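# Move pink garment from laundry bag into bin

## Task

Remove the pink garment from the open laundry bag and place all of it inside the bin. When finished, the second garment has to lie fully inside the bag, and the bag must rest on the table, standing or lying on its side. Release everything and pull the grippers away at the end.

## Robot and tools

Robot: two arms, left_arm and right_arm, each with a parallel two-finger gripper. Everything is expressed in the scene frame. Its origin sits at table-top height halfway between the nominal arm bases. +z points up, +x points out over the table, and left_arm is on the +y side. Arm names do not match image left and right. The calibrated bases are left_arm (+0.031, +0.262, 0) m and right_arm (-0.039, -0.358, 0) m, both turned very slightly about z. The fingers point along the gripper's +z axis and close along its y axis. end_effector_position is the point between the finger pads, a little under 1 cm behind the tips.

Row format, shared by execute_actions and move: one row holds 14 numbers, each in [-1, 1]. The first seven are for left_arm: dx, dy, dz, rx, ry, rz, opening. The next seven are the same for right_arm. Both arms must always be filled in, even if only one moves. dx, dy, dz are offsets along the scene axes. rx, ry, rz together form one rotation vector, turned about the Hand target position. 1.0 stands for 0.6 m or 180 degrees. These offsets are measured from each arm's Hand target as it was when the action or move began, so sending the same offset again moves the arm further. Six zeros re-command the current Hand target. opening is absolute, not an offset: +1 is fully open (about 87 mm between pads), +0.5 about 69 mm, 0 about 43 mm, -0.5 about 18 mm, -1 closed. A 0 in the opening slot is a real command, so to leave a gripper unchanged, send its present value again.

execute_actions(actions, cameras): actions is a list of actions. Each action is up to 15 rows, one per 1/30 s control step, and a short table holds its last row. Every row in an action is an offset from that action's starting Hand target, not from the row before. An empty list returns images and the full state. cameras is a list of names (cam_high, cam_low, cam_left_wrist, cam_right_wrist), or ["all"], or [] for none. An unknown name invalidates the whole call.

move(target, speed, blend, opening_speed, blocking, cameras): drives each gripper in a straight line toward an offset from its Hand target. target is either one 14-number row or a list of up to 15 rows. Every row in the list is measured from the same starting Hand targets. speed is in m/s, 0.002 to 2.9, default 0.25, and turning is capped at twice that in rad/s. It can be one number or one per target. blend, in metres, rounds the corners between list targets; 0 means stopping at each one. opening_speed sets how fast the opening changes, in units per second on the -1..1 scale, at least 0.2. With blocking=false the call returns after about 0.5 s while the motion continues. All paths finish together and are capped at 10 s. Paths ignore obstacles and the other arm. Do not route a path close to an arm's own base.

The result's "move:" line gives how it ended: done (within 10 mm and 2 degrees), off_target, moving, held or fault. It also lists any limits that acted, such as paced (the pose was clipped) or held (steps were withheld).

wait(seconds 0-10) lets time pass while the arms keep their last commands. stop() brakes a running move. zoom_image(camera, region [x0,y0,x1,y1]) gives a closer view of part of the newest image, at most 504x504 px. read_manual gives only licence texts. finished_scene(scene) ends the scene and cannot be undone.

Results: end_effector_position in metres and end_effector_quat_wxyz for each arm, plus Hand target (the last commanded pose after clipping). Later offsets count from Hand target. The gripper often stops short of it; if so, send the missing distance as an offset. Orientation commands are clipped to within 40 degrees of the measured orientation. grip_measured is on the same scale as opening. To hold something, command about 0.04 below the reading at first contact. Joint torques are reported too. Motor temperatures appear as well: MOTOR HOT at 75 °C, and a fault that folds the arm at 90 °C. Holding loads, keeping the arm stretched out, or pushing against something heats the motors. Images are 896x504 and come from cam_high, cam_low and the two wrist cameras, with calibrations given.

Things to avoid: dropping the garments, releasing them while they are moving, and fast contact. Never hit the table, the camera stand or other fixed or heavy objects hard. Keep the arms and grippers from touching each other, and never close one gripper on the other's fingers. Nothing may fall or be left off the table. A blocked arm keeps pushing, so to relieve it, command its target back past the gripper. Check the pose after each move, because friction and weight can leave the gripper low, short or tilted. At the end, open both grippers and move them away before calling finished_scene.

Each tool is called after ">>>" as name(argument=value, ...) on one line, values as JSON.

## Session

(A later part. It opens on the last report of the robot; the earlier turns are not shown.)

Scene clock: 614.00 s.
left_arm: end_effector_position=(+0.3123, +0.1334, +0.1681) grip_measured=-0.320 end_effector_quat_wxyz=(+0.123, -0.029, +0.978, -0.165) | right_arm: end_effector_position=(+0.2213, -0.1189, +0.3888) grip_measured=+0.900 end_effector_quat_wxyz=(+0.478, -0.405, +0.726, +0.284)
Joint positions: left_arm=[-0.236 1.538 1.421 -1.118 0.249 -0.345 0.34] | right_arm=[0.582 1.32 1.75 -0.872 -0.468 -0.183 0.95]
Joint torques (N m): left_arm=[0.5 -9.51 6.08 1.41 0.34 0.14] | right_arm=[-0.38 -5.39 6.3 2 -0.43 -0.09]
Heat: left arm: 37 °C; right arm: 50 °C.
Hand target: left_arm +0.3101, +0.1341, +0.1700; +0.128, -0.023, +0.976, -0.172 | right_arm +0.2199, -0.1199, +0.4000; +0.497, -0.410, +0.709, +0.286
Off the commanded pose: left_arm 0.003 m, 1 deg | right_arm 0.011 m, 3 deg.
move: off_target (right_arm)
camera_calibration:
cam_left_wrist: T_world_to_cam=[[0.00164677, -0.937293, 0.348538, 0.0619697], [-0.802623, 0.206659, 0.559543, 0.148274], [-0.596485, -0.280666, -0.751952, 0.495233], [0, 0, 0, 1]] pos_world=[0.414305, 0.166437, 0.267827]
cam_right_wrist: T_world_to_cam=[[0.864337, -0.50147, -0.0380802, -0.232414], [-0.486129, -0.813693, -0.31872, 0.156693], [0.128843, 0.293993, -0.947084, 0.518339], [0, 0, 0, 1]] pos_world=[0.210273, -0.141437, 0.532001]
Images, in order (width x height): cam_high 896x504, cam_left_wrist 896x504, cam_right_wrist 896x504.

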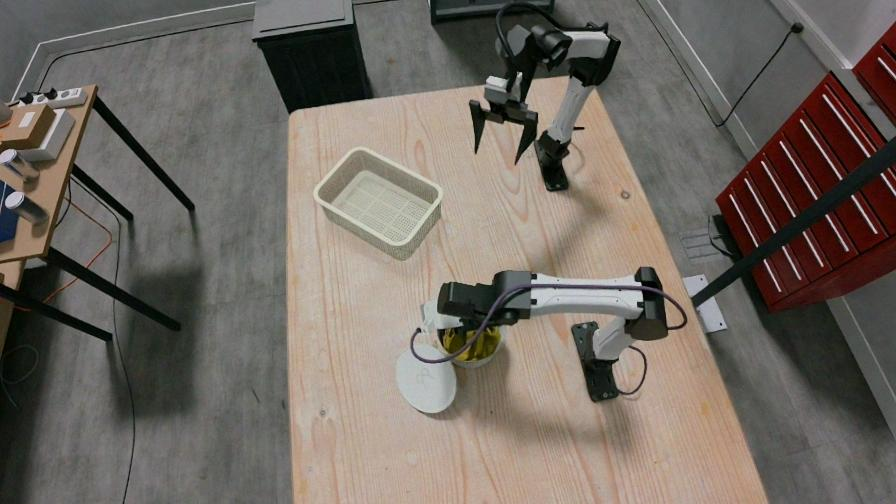

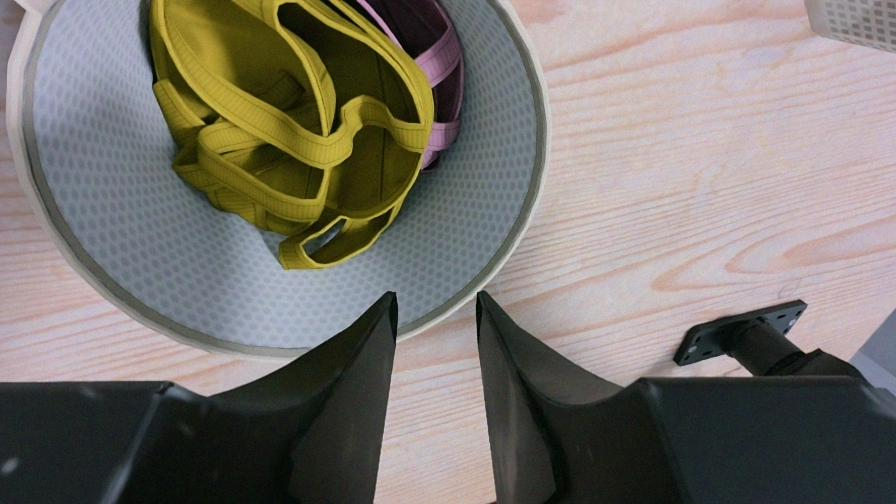

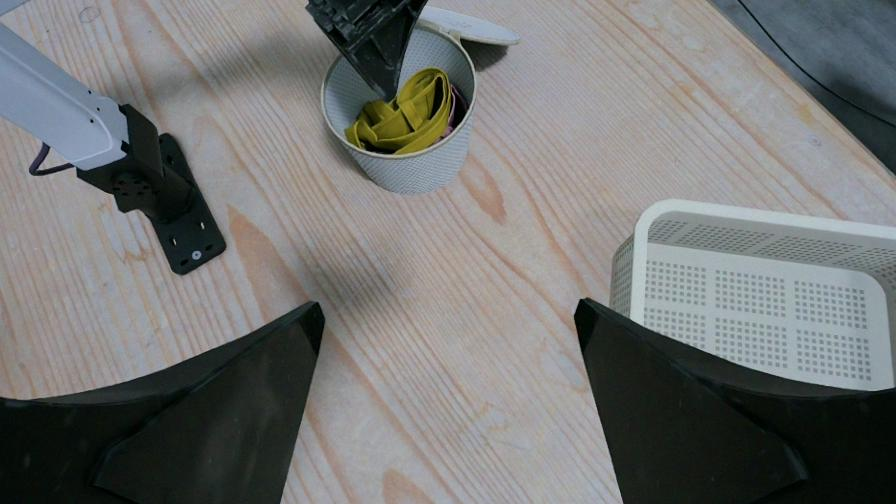

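>>> move(target=[0.057, -0.0757, -0.0552, -0.0553, -0.0076, 0.0830, -0.54, 0, 0, 0, 0, 0, 0, 0.9], speed=0.2, cameras=["cam_left_wrist", "cam_right_wrist"])

>>> zoom_image(camera="cam_left_wrist", region=[300, 80, 620, 340])

>>> zoom_image(camera="cam_right_wrist", region=[300, 0, 500, 200])

Scene clock: 666.90 s.
left_arm: end_effector_position=(+0.3476, +0.0907, +0.1393) grip_measured=-0.540 end_effector_quat_wxyz=(+0.163, -0.155, +0.946, -0.235) | right_arm: end_effector_position=(+0.2214, -0.1189, +0.3888) grip_measured=+0.900 end_effector_quat_wxyz=(+0.478, -0.405, +0.726, +0.284)
Joint positions: left_arm=[-0.286 1.538 1.229 -0.742 0.27 -0.691 0.23] | right_arm=[0.582 1.32 1.75 -0.872 -0.468 -0.183 0.95]
Joint torques (N m): left_arm=[-0.46 -8.57 6.38 1.76 0.19 -0.07] | right_arm=[-0.38 -5.39 6.3 2 -0.42 -0.09]
Heat: left arm: 39 °C; right arm: 51 °C.
Hand target: left_arm +0.3443, +0.0887, +0.1369; +0.159, -0.159, +0.945, -0.238 | right_arm +0.2200, -0.1199, +0.4000; +0.497, -0.410, +0.709, +0.286
Off the commanded pose: left_arm 0.004 m, 1 deg | right_arm 0.011 m, 3 deg.
move: off_target (right_arm)
camera_calibration:
cam_left_wrist: T_world_to_cam=[[0.19955, -0.835809, 0.511471, -0.0687833], [-0.866086, 0.0937072, 0.491033, 0.243389], [-0.458338, -0.540964, -0.705183, 0.45167], [0, 0, 0, 1]] pos_world=[0.431539, 0.16404, 0.234179]
cam_right_wrist: T_world_to_cam=[[0.86434, -0.501476, -0.0379181, -0.232499], [-0.486043, -0.813617, -0.319044, 0.156891], [0.129142, 0.294192, -0.946981, 0.518343], [0, 0, 0, 1]] pos_world=[0.210274, -0.141436, 0.5321]
Images, in order (width x height): cam_left_wrist 896x504, cam_right_wrist 896x504.

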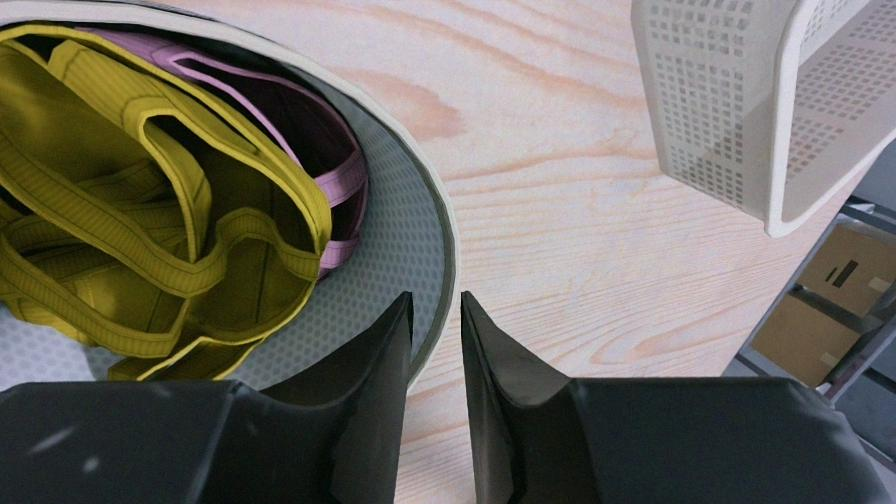

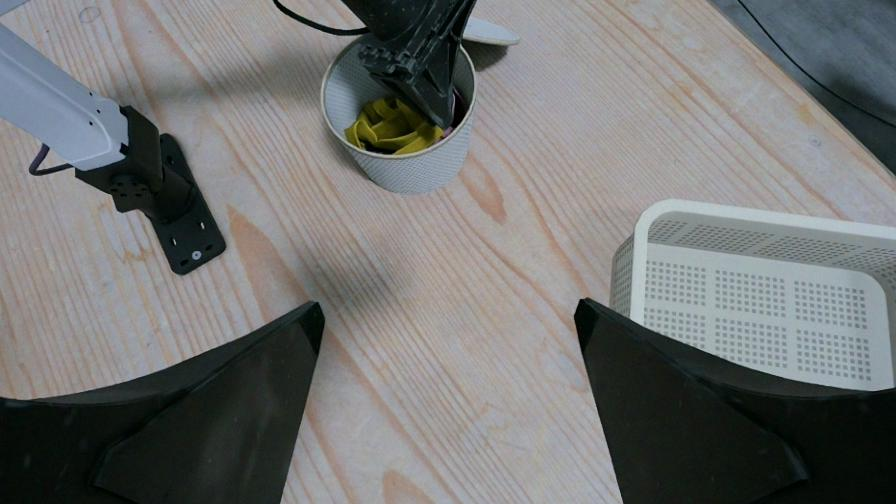

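Scaled by 1.575 from the camera's 896x504 image, which has a finer 1280x720 frame.

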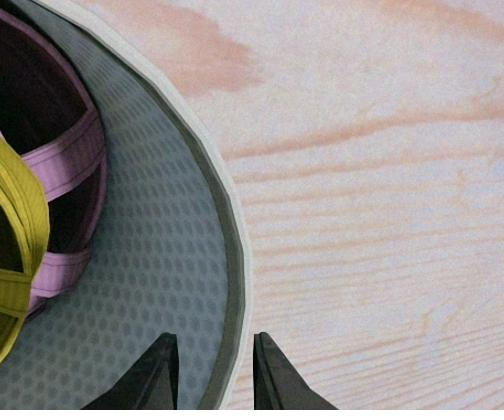

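Scaled by 2.520 from the camera's 896x504 image, which has a finer 1280x720 frame.

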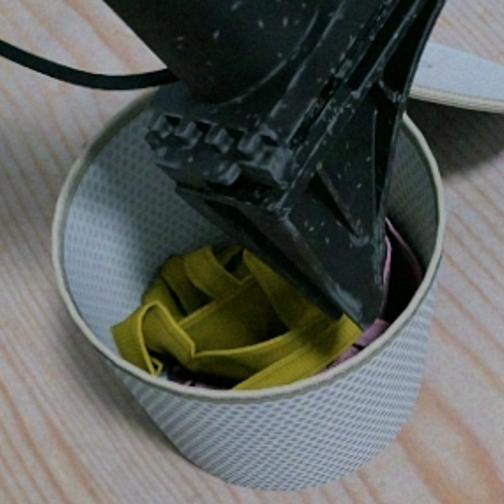

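>>> move(target=[[0, 0.024, 0, 0, 0, 0, -0.3, 0, 0, 0, 0, 0, 0, 0.9], [0, 0.024, -0.1, 0, 0, 0, -0.3, 0, 0, 0, 0, 0, 0, 0.9]], speed=0.12, blend=[0.005, 0], cameras=["cam_left_wrist", "cam_right_wrist"])

>>> zoom_image(camera="cam_left_wrist", region=[200, 80, 600, 340])

>>> zoom_image(camera="cam_right_wrist", region=[300, 0, 500, 200])

Scene clock: 726.00 s.
left_arm: end_effector_position=(+0.3470, +0.1034, +0.0839) grip_measured=-0.300 end_effector_quat_wxyz=(+0.167, -0.164, +0.943, -0.236) | right_arm: end_effector_position=(+0.2214, -0.1189, +0.3888) grip_measured=+0.900 end_effector_quat_wxyz=(+0.478, -0.405, +0.726, +0.284)
Joint positions: left_arm=[-0.247 1.553 1.017 -0.514 0.283 -0.674 0.35] | right_arm=[0.582 1.32 1.75 -0.872 -0.468 -0.183 0.95]
Joint torques (N m): left_arm=[0.24 -6.74 6.39 1.8 0.32 0.16] | right_arm=[-0.38 -5.39 6.31 2 -0.42 -0.09]
Heat: left arm: 39 °C; right arm: 51 °C.
Hand target: left_arm +0.3443, +0.1031, +0.0770; +0.159, -0.159, +0.945, -0.238 | right_arm +0.2200, -0.1199, +0.4000; +0.497, -0.410, +0.709, +0.286
Off the commanded pose: left_arm 0.008 m, 1 deg | right_arm 0.011 m, 3 deg.
move: off_target (right_arm)
camera_calibration:
cam_left_wrist: T_world_to_cam=[[0.212637, -0.829433, 0.516552, -0.0353855], [-0.870165, 0.0797537, 0.486263, 0.272243], [-0.44452, -0.552883, -0.704786, 0.415706], [0, 0, 0, 1]] pos_world=[0.42921, 0.178774, 0.17888]
cam_right_wrist: T_world_to_cam=[[0.86434, -0.501476, -0.0379181, -0.232499], [-0.486043, -0.813617, -0.319044, 0.156891], [0.129142, 0.294192, -0.946981, 0.518343], [0, 0, 0, 1]] pos_world=[0.210274, -0.141436, 0.5321]
Images, in order (width x height): cam_left_wrist 896x504, cam_right_wrist 896x504.

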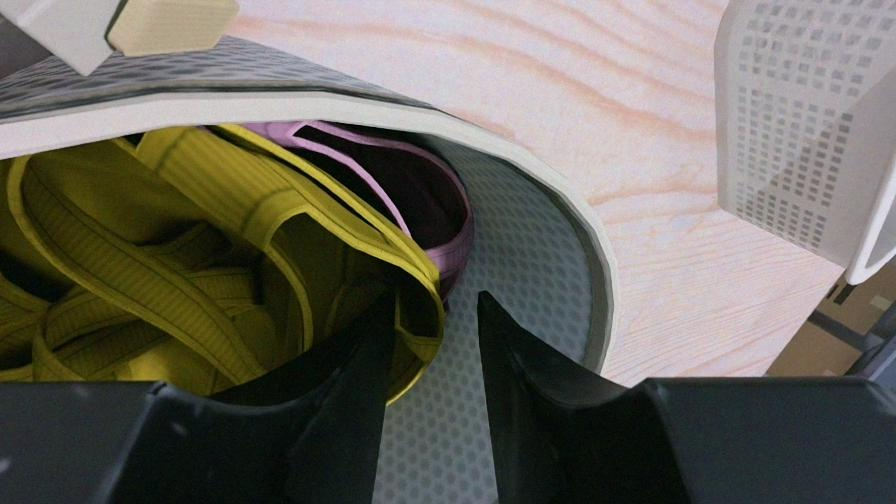

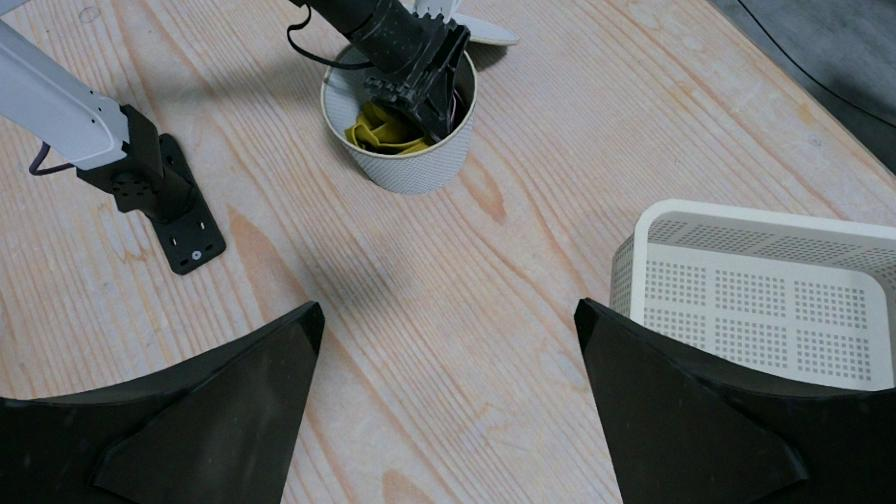

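Scaled by 1.260 from the camera's 896x504 image, which has a finer 1280x720 frame.

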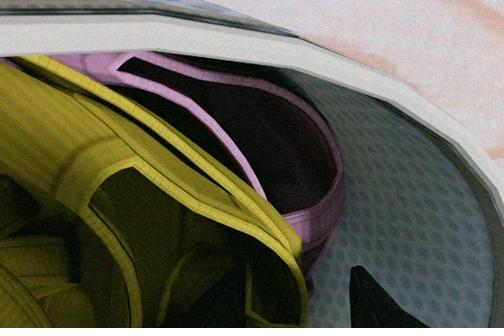

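Scaled by 2.520 from the camera's 896x504 image, which has a finer 1280x720 frame.

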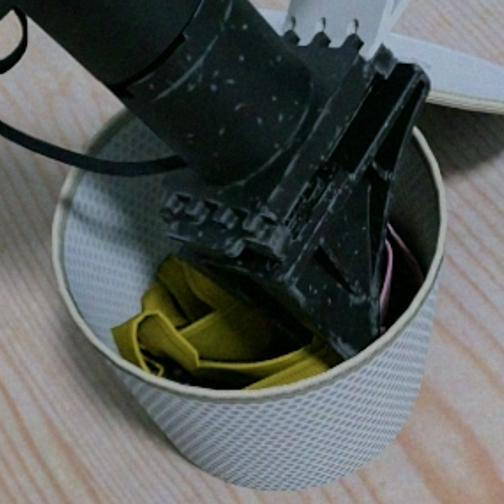

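>>> move(target=[0, 0, -0.004, 0, 0, 0, -1.0, 0, 0, 0, 0, 0, 0, 0.9], speed=0.1, opening_speed=0.8, cameras=["cam_left_wrist", "cam_right_wrist"])

>>> zoom_image(camera="cam_left_wrist", region=[200, 80, 600, 340])

Scene clock: 737.60 s.
left_arm: end_effector_position=(+0.3483, +0.1028, +0.0837) grip_measured=-0.837 end_effector_quat_wxyz=(+0.170, -0.162, +0.942, -0.239) | right_arm: end_effector_position=(+0.2214, -0.1189, +0.3888) grip_measured=+0.900 end_effector_quat_wxyz=(+0.478, -0.405, +0.726, +0.284)
Joint positions: left_arm=[-0.247 1.553 1.013 -0.502 0.285 -0.674 0.081] | right_arm=[0.582 1.32 1.75 -0.872 -0.468 -0.183 0.95]
Joint torques (N m): left_arm=[0.23 -6.48 6.15 1.79 0.3 0.15] | right_arm=[-0.38 -5.39 6.3 2 -0.42 -0.09]
Heat: left arm: 40 °C; right arm: 52 °C.
Hand target: left_arm +0.3443, +0.1031, +0.0745; +0.159, -0.159, +0.945, -0.238 | right_arm +0.2199, -0.1199, +0.4000; +0.497, -0.410, +0.709, +0.286
Off the commanded pose: left_arm 0.010 m, 1 deg | right_arm 0.011 m, 3 deg.
move: off_target (right_arm)
camera_calibration:
cam_left_wrist: T_world_to_cam=[[0.207698, -0.827952, 0.520919, -0.0348686], [-0.87367, 0.0825013, 0.479473, 0.274917], [-0.439957, -0.554697, -0.706221, 0.414513], [0, 0, 0, 1]] pos_world=[0.429797, 0.178379, 0.179086]
cam_right_wrist: T_world_to_cam=[[0.86434, -0.501476, -0.0379181, -0.232499], [-0.486043, -0.813617, -0.319044, 0.156891], [0.129142, 0.294192, -0.946981, 0.518343], [0, 0, 0, 1]] pos_world=[0.210274, -0.141436, 0.5321]
Images, in order (width x height): cam_left_wrist 896x504, cam_right_wrist 896x504.

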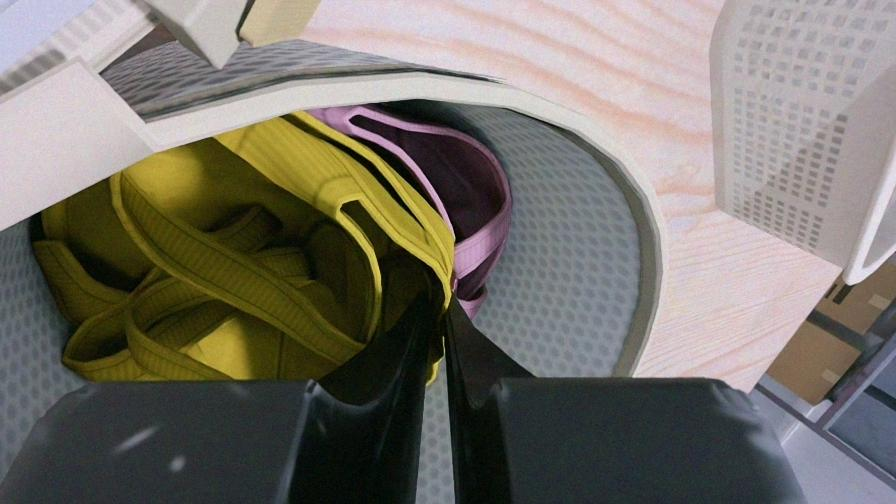

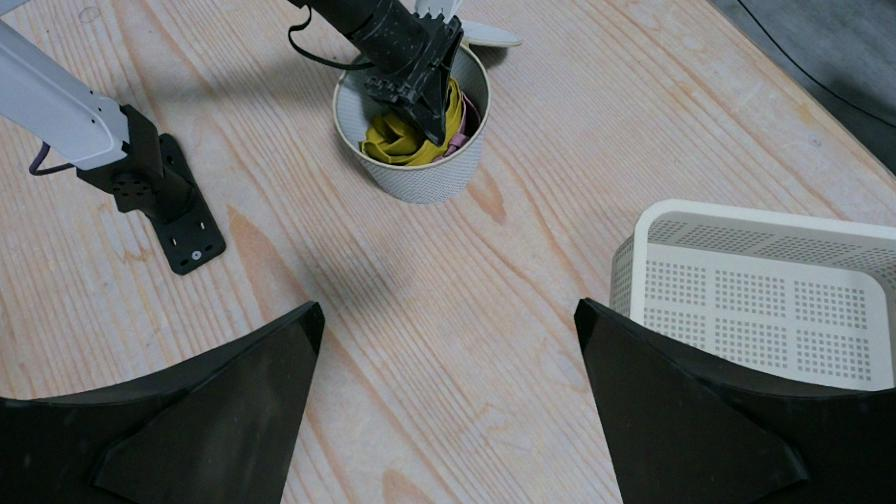

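Scaled by 1.260 from the camera's 896x504 image, which has a finer 1280x720 frame.

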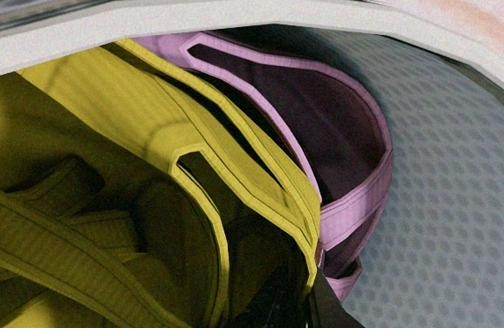

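>>> move(target=[-0.033, 0.05, 0.1, 0, 0, 0, -1.0, 0, 0, 0, 0, 0, 0, 0.9], speed=0.12, cameras=["cam_left_wrist", "cam_right_wrist", "cam_low"])

>>> zoom_image(camera="cam_right_wrist", region=[300, 0, 540, 220])

Scene clock: 746.87 s.
left_arm: end_effector_position=(+0.3243, +0.1334, +0.1246) grip_measured=-0.837 end_effector_quat_wxyz=(+0.154, -0.166, +0.946, -0.231) | right_arm: end_effector_position=(+0.2214, -0.1189, +0.3888) grip_measured=+0.900 end_effector_quat_wxyz=(+0.478, -0.405, +0.726, +0.284)
Joint positions: left_arm=[-0.159 1.44 1.092 -0.756 0.326 -0.592 0.081] | right_arm=[0.582 1.32 1.75 -0.872 -0.468 -0.183 0.95]
Joint torques (N m): left_arm=[0.4 -8.02 9.88 1.32 0.34 0.18] | right_arm=[-0.38 -5.38 6.3 2 -0.42 -0.09]
Heat: left arm: 40 °C; right arm: 52 °C.
Hand target: left_arm +0.3245, +0.1331, +0.1345; +0.159, -0.159, +0.945, -0.238 | right_arm +0.2199, -0.1199, +0.4000; +0.497, -0.410, +0.709, +0.286
Off the commanded pose: left_arm 0.010 m, 1 deg | right_arm 0.011 m, 3 deg.
move: off_target (right_arm)
camera_calibration:
cam_left_wrist: T_world_to_cam=[[0.226089, -0.832872, 0.505181, -0.0292167], [-0.855432, 0.0783169, 0.511959, 0.222464], [-0.46596, -0.547897, -0.694759, 0.455957], [0, 0, 0, 1]] pos_world=[0.409366, 0.208061, 0.217647]
cam_right_wrist: T_world_to_cam=[[0.86434, -0.501476, -0.0379181, -0.232499], [-0.486043, -0.813617, -0.319044, 0.156891], [0.129142, 0.294192, -0.946981, 0.518343], [0, 0, 0, 1]] pos_world=[0.210274, -0.141436, 0.5321]
Images, in order (width x height): cam_low 896x504, cam_left_wrist 896x504, cam_right_wrist 896x504.

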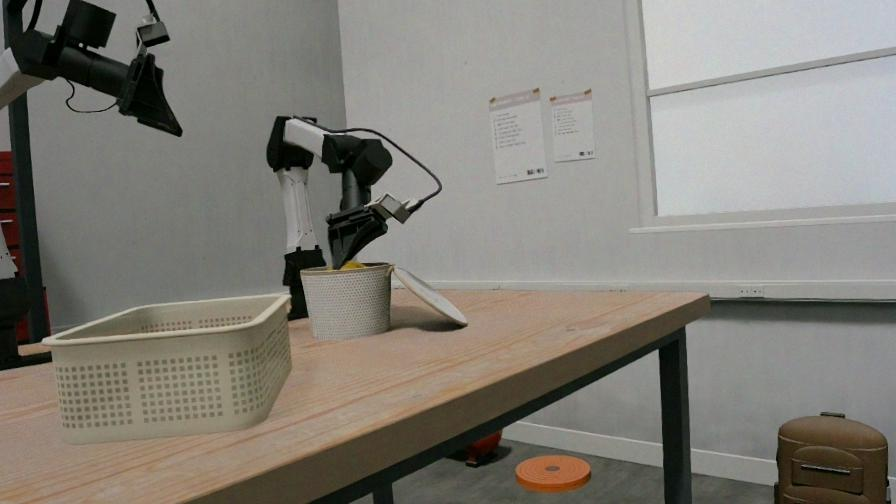

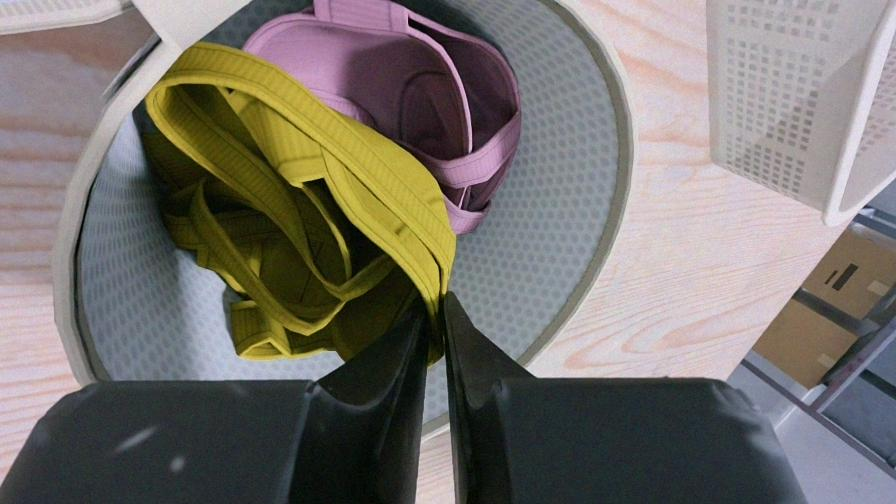

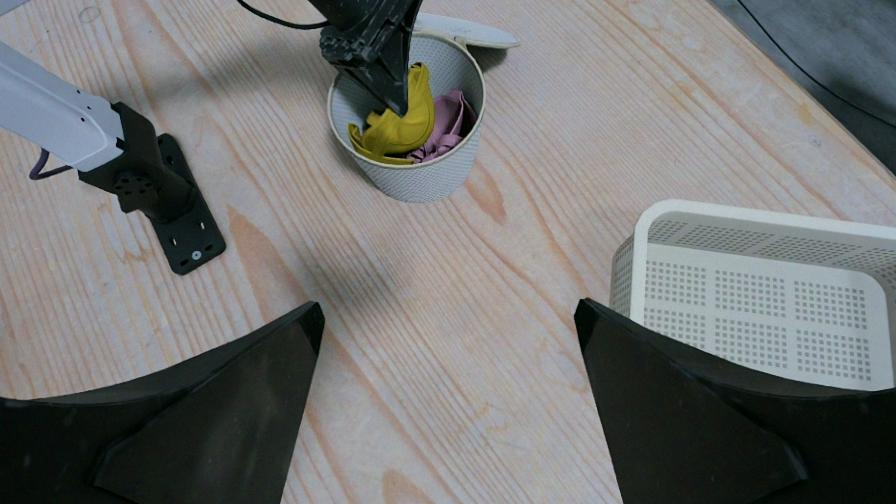

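Scaled by 2.100 from the camera's 896x504 image, which has a finer 1280x720 frame.

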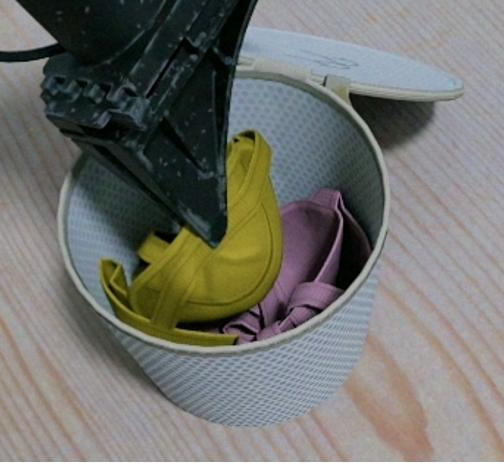

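>>> move(target=[[-0.0155, 0.0443, 0.0423, 0, 0, 0, -1.0, 0, 0, 0, 0, 0, 0, 0.9], [-0.0272, 0.091, -0.016, 0, 0, 0, -1.0, 0, 0, 0, 0, 0, 0, 0.9]], speed=0.15, blend=[0.015, 0], cameras=["cam_left_wrist", "cam_right_wrist", "cam_high"])

>>> zoom_image(camera="cam_right_wrist", region=[300, 0, 540, 220])

Scene clock: 762.33 s.
left_arm: end_effector_position=(+0.3092, +0.1881, +0.1239) grip_measured=-0.837 end_effector_quat_wxyz=(+0.153, -0.165, +0.946, -0.232) | right_arm: end_effector_position=(+0.2214, -0.1189, +0.3888) grip_measured=+0.900 end_effector_quat_wxyz=(+0.478, -0.405, +0.726, +0.284)
Joint positions: left_arm=[0.048 1.387 1.053 -0.844 0.414 -0.389 0.081] | right_arm=[0.582 1.32 1.75 -0.872 -0.468 -0.183 0.95]
Joint torques (N m): left_arm=[0.4 -7.35 6.63 1.53 0.46 0.13] | right_arm=[-0.38 -5.39 6.3 2 -0.42 -0.09]
Heat: left arm: 39 °C; right arm: 52 °C.
Hand target: left_arm +0.3082, +0.1876, +0.1249; +0.159, -0.159, +0.945, -0.238 | right_arm +0.2199, -0.1199, +0.4000; +0.497, -0.410, +0.709, +0.286
Off the commanded pose: left_arm 0.002 m, 1 deg | right_arm 0.011 m, 3 deg.
move: off_target (right_arm)
camera_calibration:
cam_left_wrist: T_world_to_cam=[[0.225246, -0.832611, 0.505987, 0.0202266], [-0.855277, 0.0797672, 0.511995, 0.20531], [-0.466654, -0.548084, -0.694146, 0.478571], [0, 0, 0, 1]] pos_world=[0.394368, 0.262761, 0.216846]
cam_right_wrist: T_world_to_cam=[[0.86434, -0.501476, -0.0379181, -0.232499], [-0.486043, -0.813617, -0.319044, 0.156891], [0.129142, 0.294192, -0.946981, 0.518343], [0, 0, 0, 1]] pos_world=[0.210274, -0.141436, 0.5321]
Images, in order (width x height): cam_high 896x504, cam_left_wrist 896x504, cam_right_wrist 896x504.

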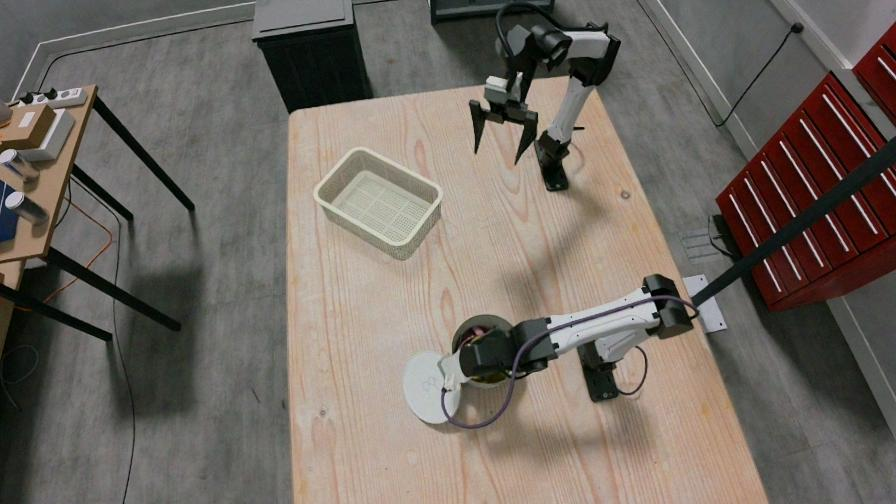

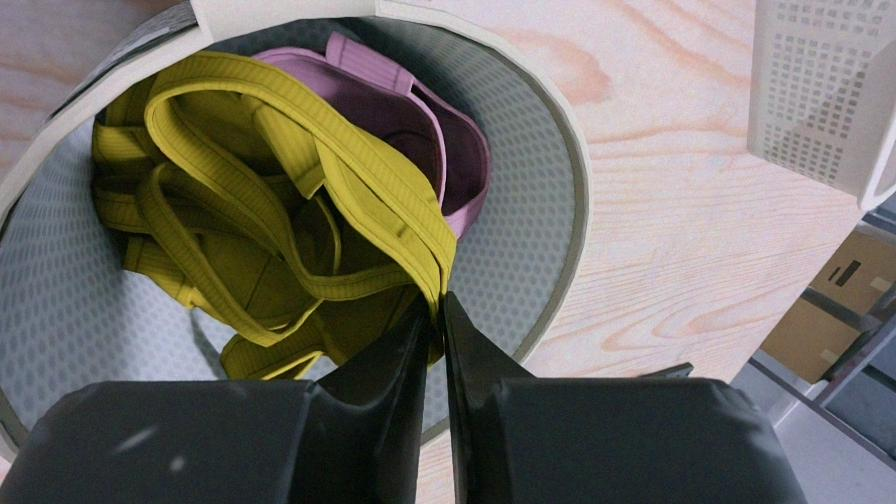

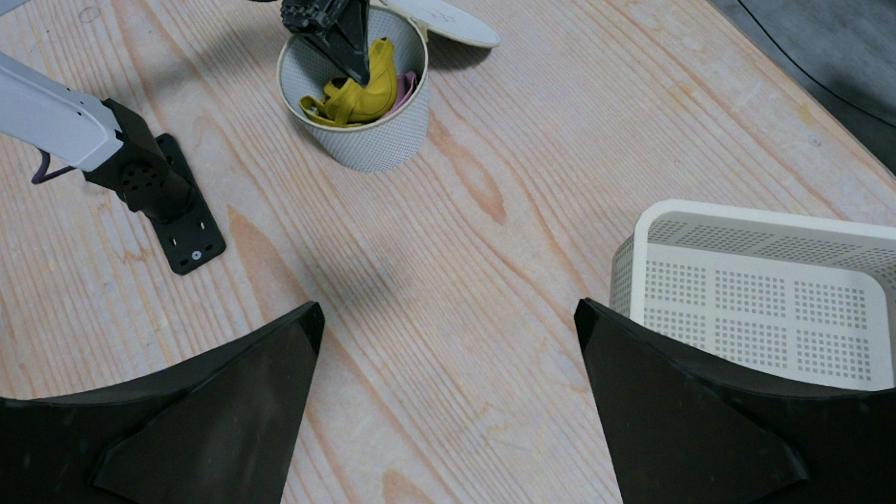

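Scaled by 2.100 from the camera's 896x504 image, which has a finer 1280x720 frame.

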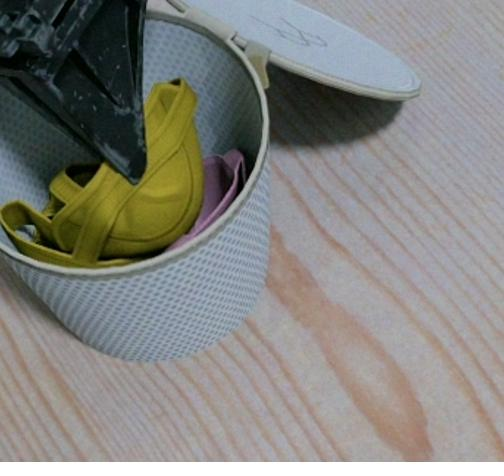

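>>> move(target=[0, 0, 0.22, 0, 0, 0, -1.0, 0, 0, 0, 0, 0, 0, 0.9], speed=0.15, cameras=["cam_left_wrist", "cam_right_wrist", "cam_low"])

>>> zoom_image(camera="cam_right_wrist", region=[240, 0, 500, 240])

Scene clock: 775.60 s.
left_arm: end_effector_position=(+0.3078, +0.1877, +0.2537) grip_measured=-0.837 end_effector_quat_wxyz=(+0.161, -0.163, +0.945, -0.234) | right_arm: end_effector_position=(+0.2214, -0.1189, +0.3888) grip_measured=+0.900 end_effector_quat_wxyz=(+0.478, -0.405, +0.726, +0.284)
Joint positions: left_arm=[0.048 1.447 1.627 -1.34 0.416 -0.389 0.081] | right_arm=[0.582 1.32 1.75 -0.872 -0.468 -0.183 0.95]
Joint torques (N m): left_arm=[0.43 -5.12 9.16 1.28 0.41 0.16] | right_arm=[-0.38 -5.38 6.3 2 -0.42 -0.09]
Heat: left arm: 39 °C; right arm: 52 °C.
Hand target: left_arm +0.3082, +0.1876, +0.2569; +0.159, -0.159, +0.945, -0.238 | right_arm +0.2199, -0.1199, +0.4000; +0.497, -0.410, +0.709, +0.286
Off the commanded pose: left_arm 0.003 m, 1 deg | right_arm 0.011 m, 3 deg.
move: off_target (right_arm)
camera_calibration:
cam_left_wrist: T_world_to_cam=[[0.21571, -0.832253, 0.51071, -0.0437451], [-0.863606, 0.0814786, 0.49754, 0.143593], [-0.455691, -0.548376, -0.701163, 0.566159], [0, 0, 0, 1]] pos_world=[0.391438, 0.262362, 0.347867]
cam_right_wrist: T_world_to_cam=[[0.86434, -0.501476, -0.0379181, -0.232499], [-0.486043, -0.813617, -0.319044, 0.156891], [0.129142, 0.294192, -0.946981, 0.518343], [0, 0, 0, 1]] pos_world=[0.210274, -0.141436, 0.5321]
Images, in order (width x height): cam_low 896x504, cam_left_wrist 896x504, cam_right_wrist 896x504.

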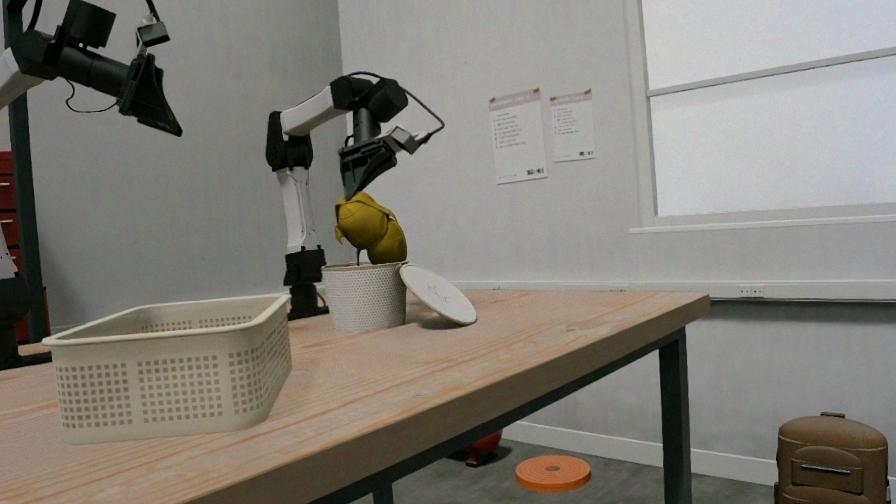

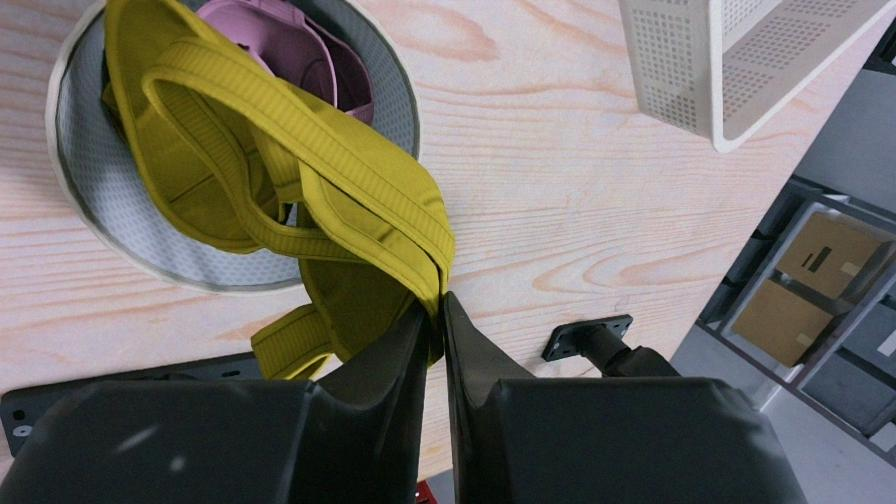

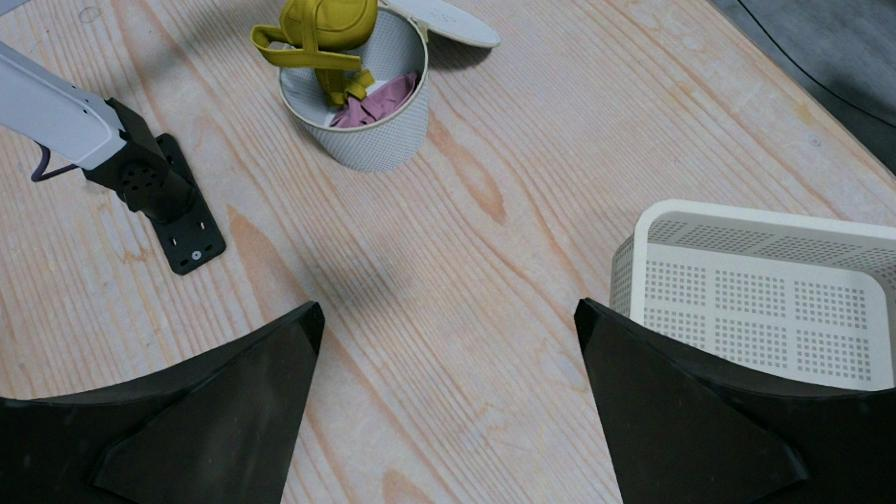

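Scaled by 1.938 from the camera's 896x504 image, which has a finer 1280x720 frame.

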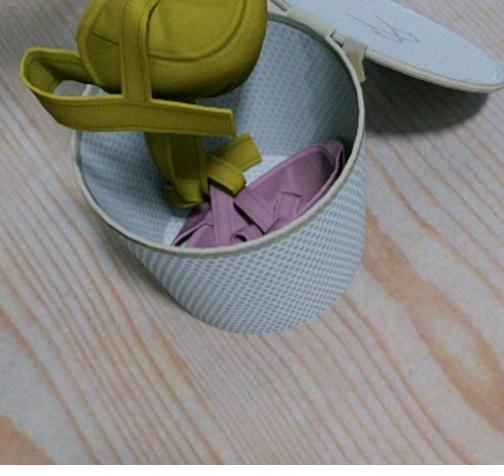

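>>> move(target=[0, 0, 0.13, 0, 0, 0, -1.0, 0, 0, 0, 0, 0, 0, 0.9], speed=0.15, cameras=["cam_left_wrist", "cam_right_wrist", "cam_low", "cam_high"])

>>> zoom_image(camera="cam_right_wrist", region=[240, 0, 500, 240])

>>> zoom_image(camera="cam_low", region=[290, 140, 450, 340])

Scene clock: 792.30 s.
left_arm: end_effector_position=(+0.3110, +0.1888, +0.3291) grip_measured=-0.837 end_effector_quat_wxyz=(+0.206, -0.160, +0.934, -0.244) | right_arm: end_effector_position=(+0.2214, -0.1189, +0.3888) grip_measured=+0.900 end_effector_quat_wxyz=(+0.478, -0.405, +0.726, +0.284)
Joint positions: left_arm=[0.059 1.539 2.033 -1.557 0.426 -0.401 0.081] | right_arm=[0.582 1.32 1.75 -0.872 -0.468 -0.183 0.95]
Joint torques (N m): left_arm=[0.49 -6.28 7.71 1.43 0.44 -0.11] | right_arm=[-0.38 -5.38 6.28 2 -0.42 -0.09]
Heat: left arm: 39 °C; right arm: 52 °C.
Hand target: left_arm +0.3081, +0.1876, +0.3349; +0.159, -0.159, +0.945, -0.238 | right_arm +0.2199, -0.1199, +0.4000; +0.497, -0.410, +0.709, +0.286
Off the commanded pose: left_arm 0.007 m, 6 deg | right_arm 0.011 m, 3 deg.
joint sent to its limit (left arm) — joint 4 (wrist pitch), lower limit. The joint targets are off in orientation, not in position.
move: off_target (left_arm, right_arm)
camera_calibration:
cam_left_wrist: T_world_to_cam=[[0.180149, -0.824204, 0.536875, -0.0811364], [-0.907031, 0.0719849, 0.414865, 0.151244], [-0.38058, -0.561699, -0.73461, 0.611287], [0, 0, 0, 1]] pos_world=[0.384444, 0.265599, 0.429872]
cam_right_wrist: T_world_to_cam=[[0.86434, -0.501476, -0.0379181, -0.232499], [-0.486043, -0.813617, -0.319044, 0.156891], [0.129142, 0.294192, -0.946981, 0.518343], [0, 0, 0, 1]] pos_world=[0.210274, -0.141436, 0.5321]

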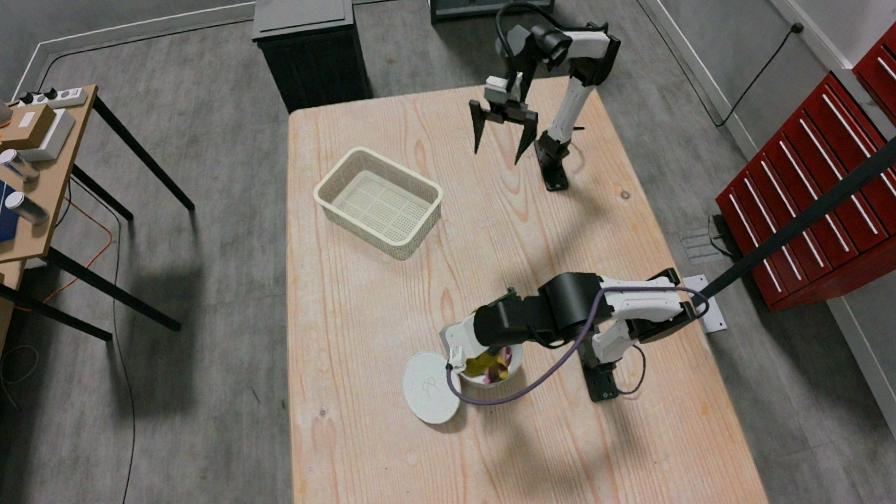

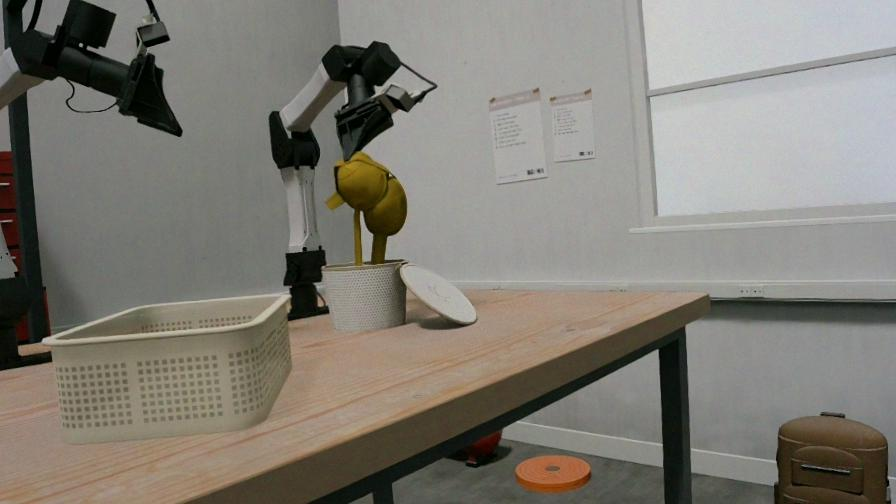

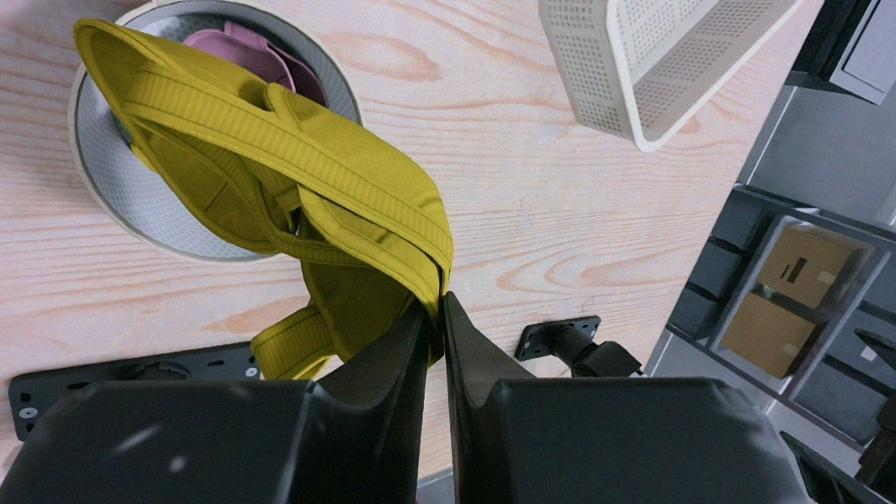

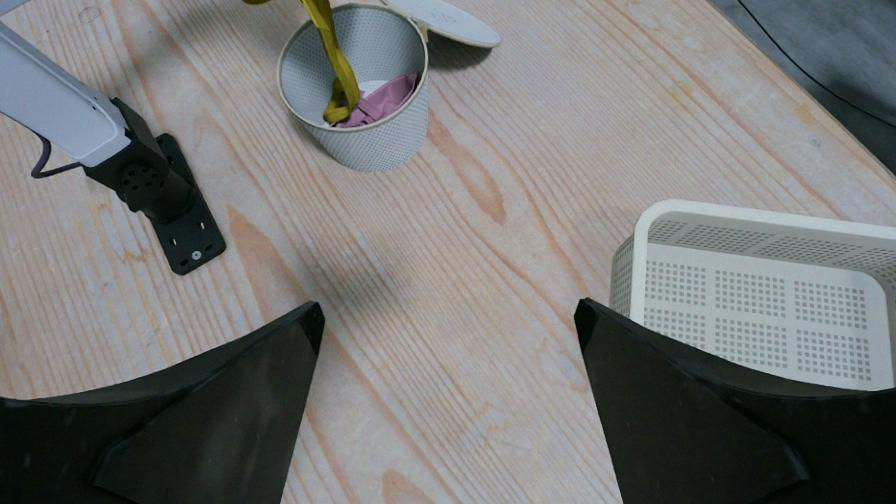

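Scaled by 1.938 from the camera's 896x504 image, which has a finer 1280x720 frame.

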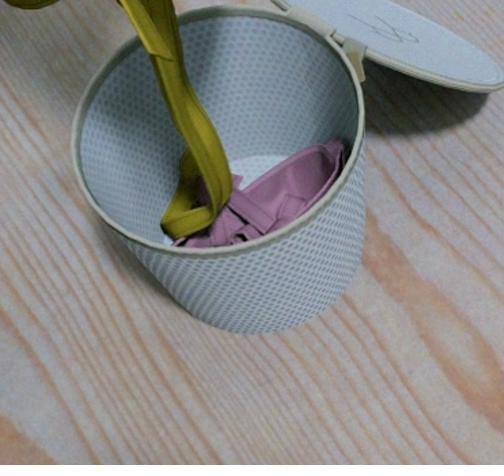

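Scaled by 2.520 from the camera's 896x504 image, which has a finer 1280x720 frame.

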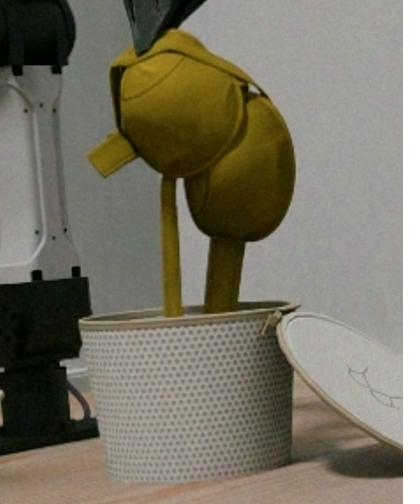

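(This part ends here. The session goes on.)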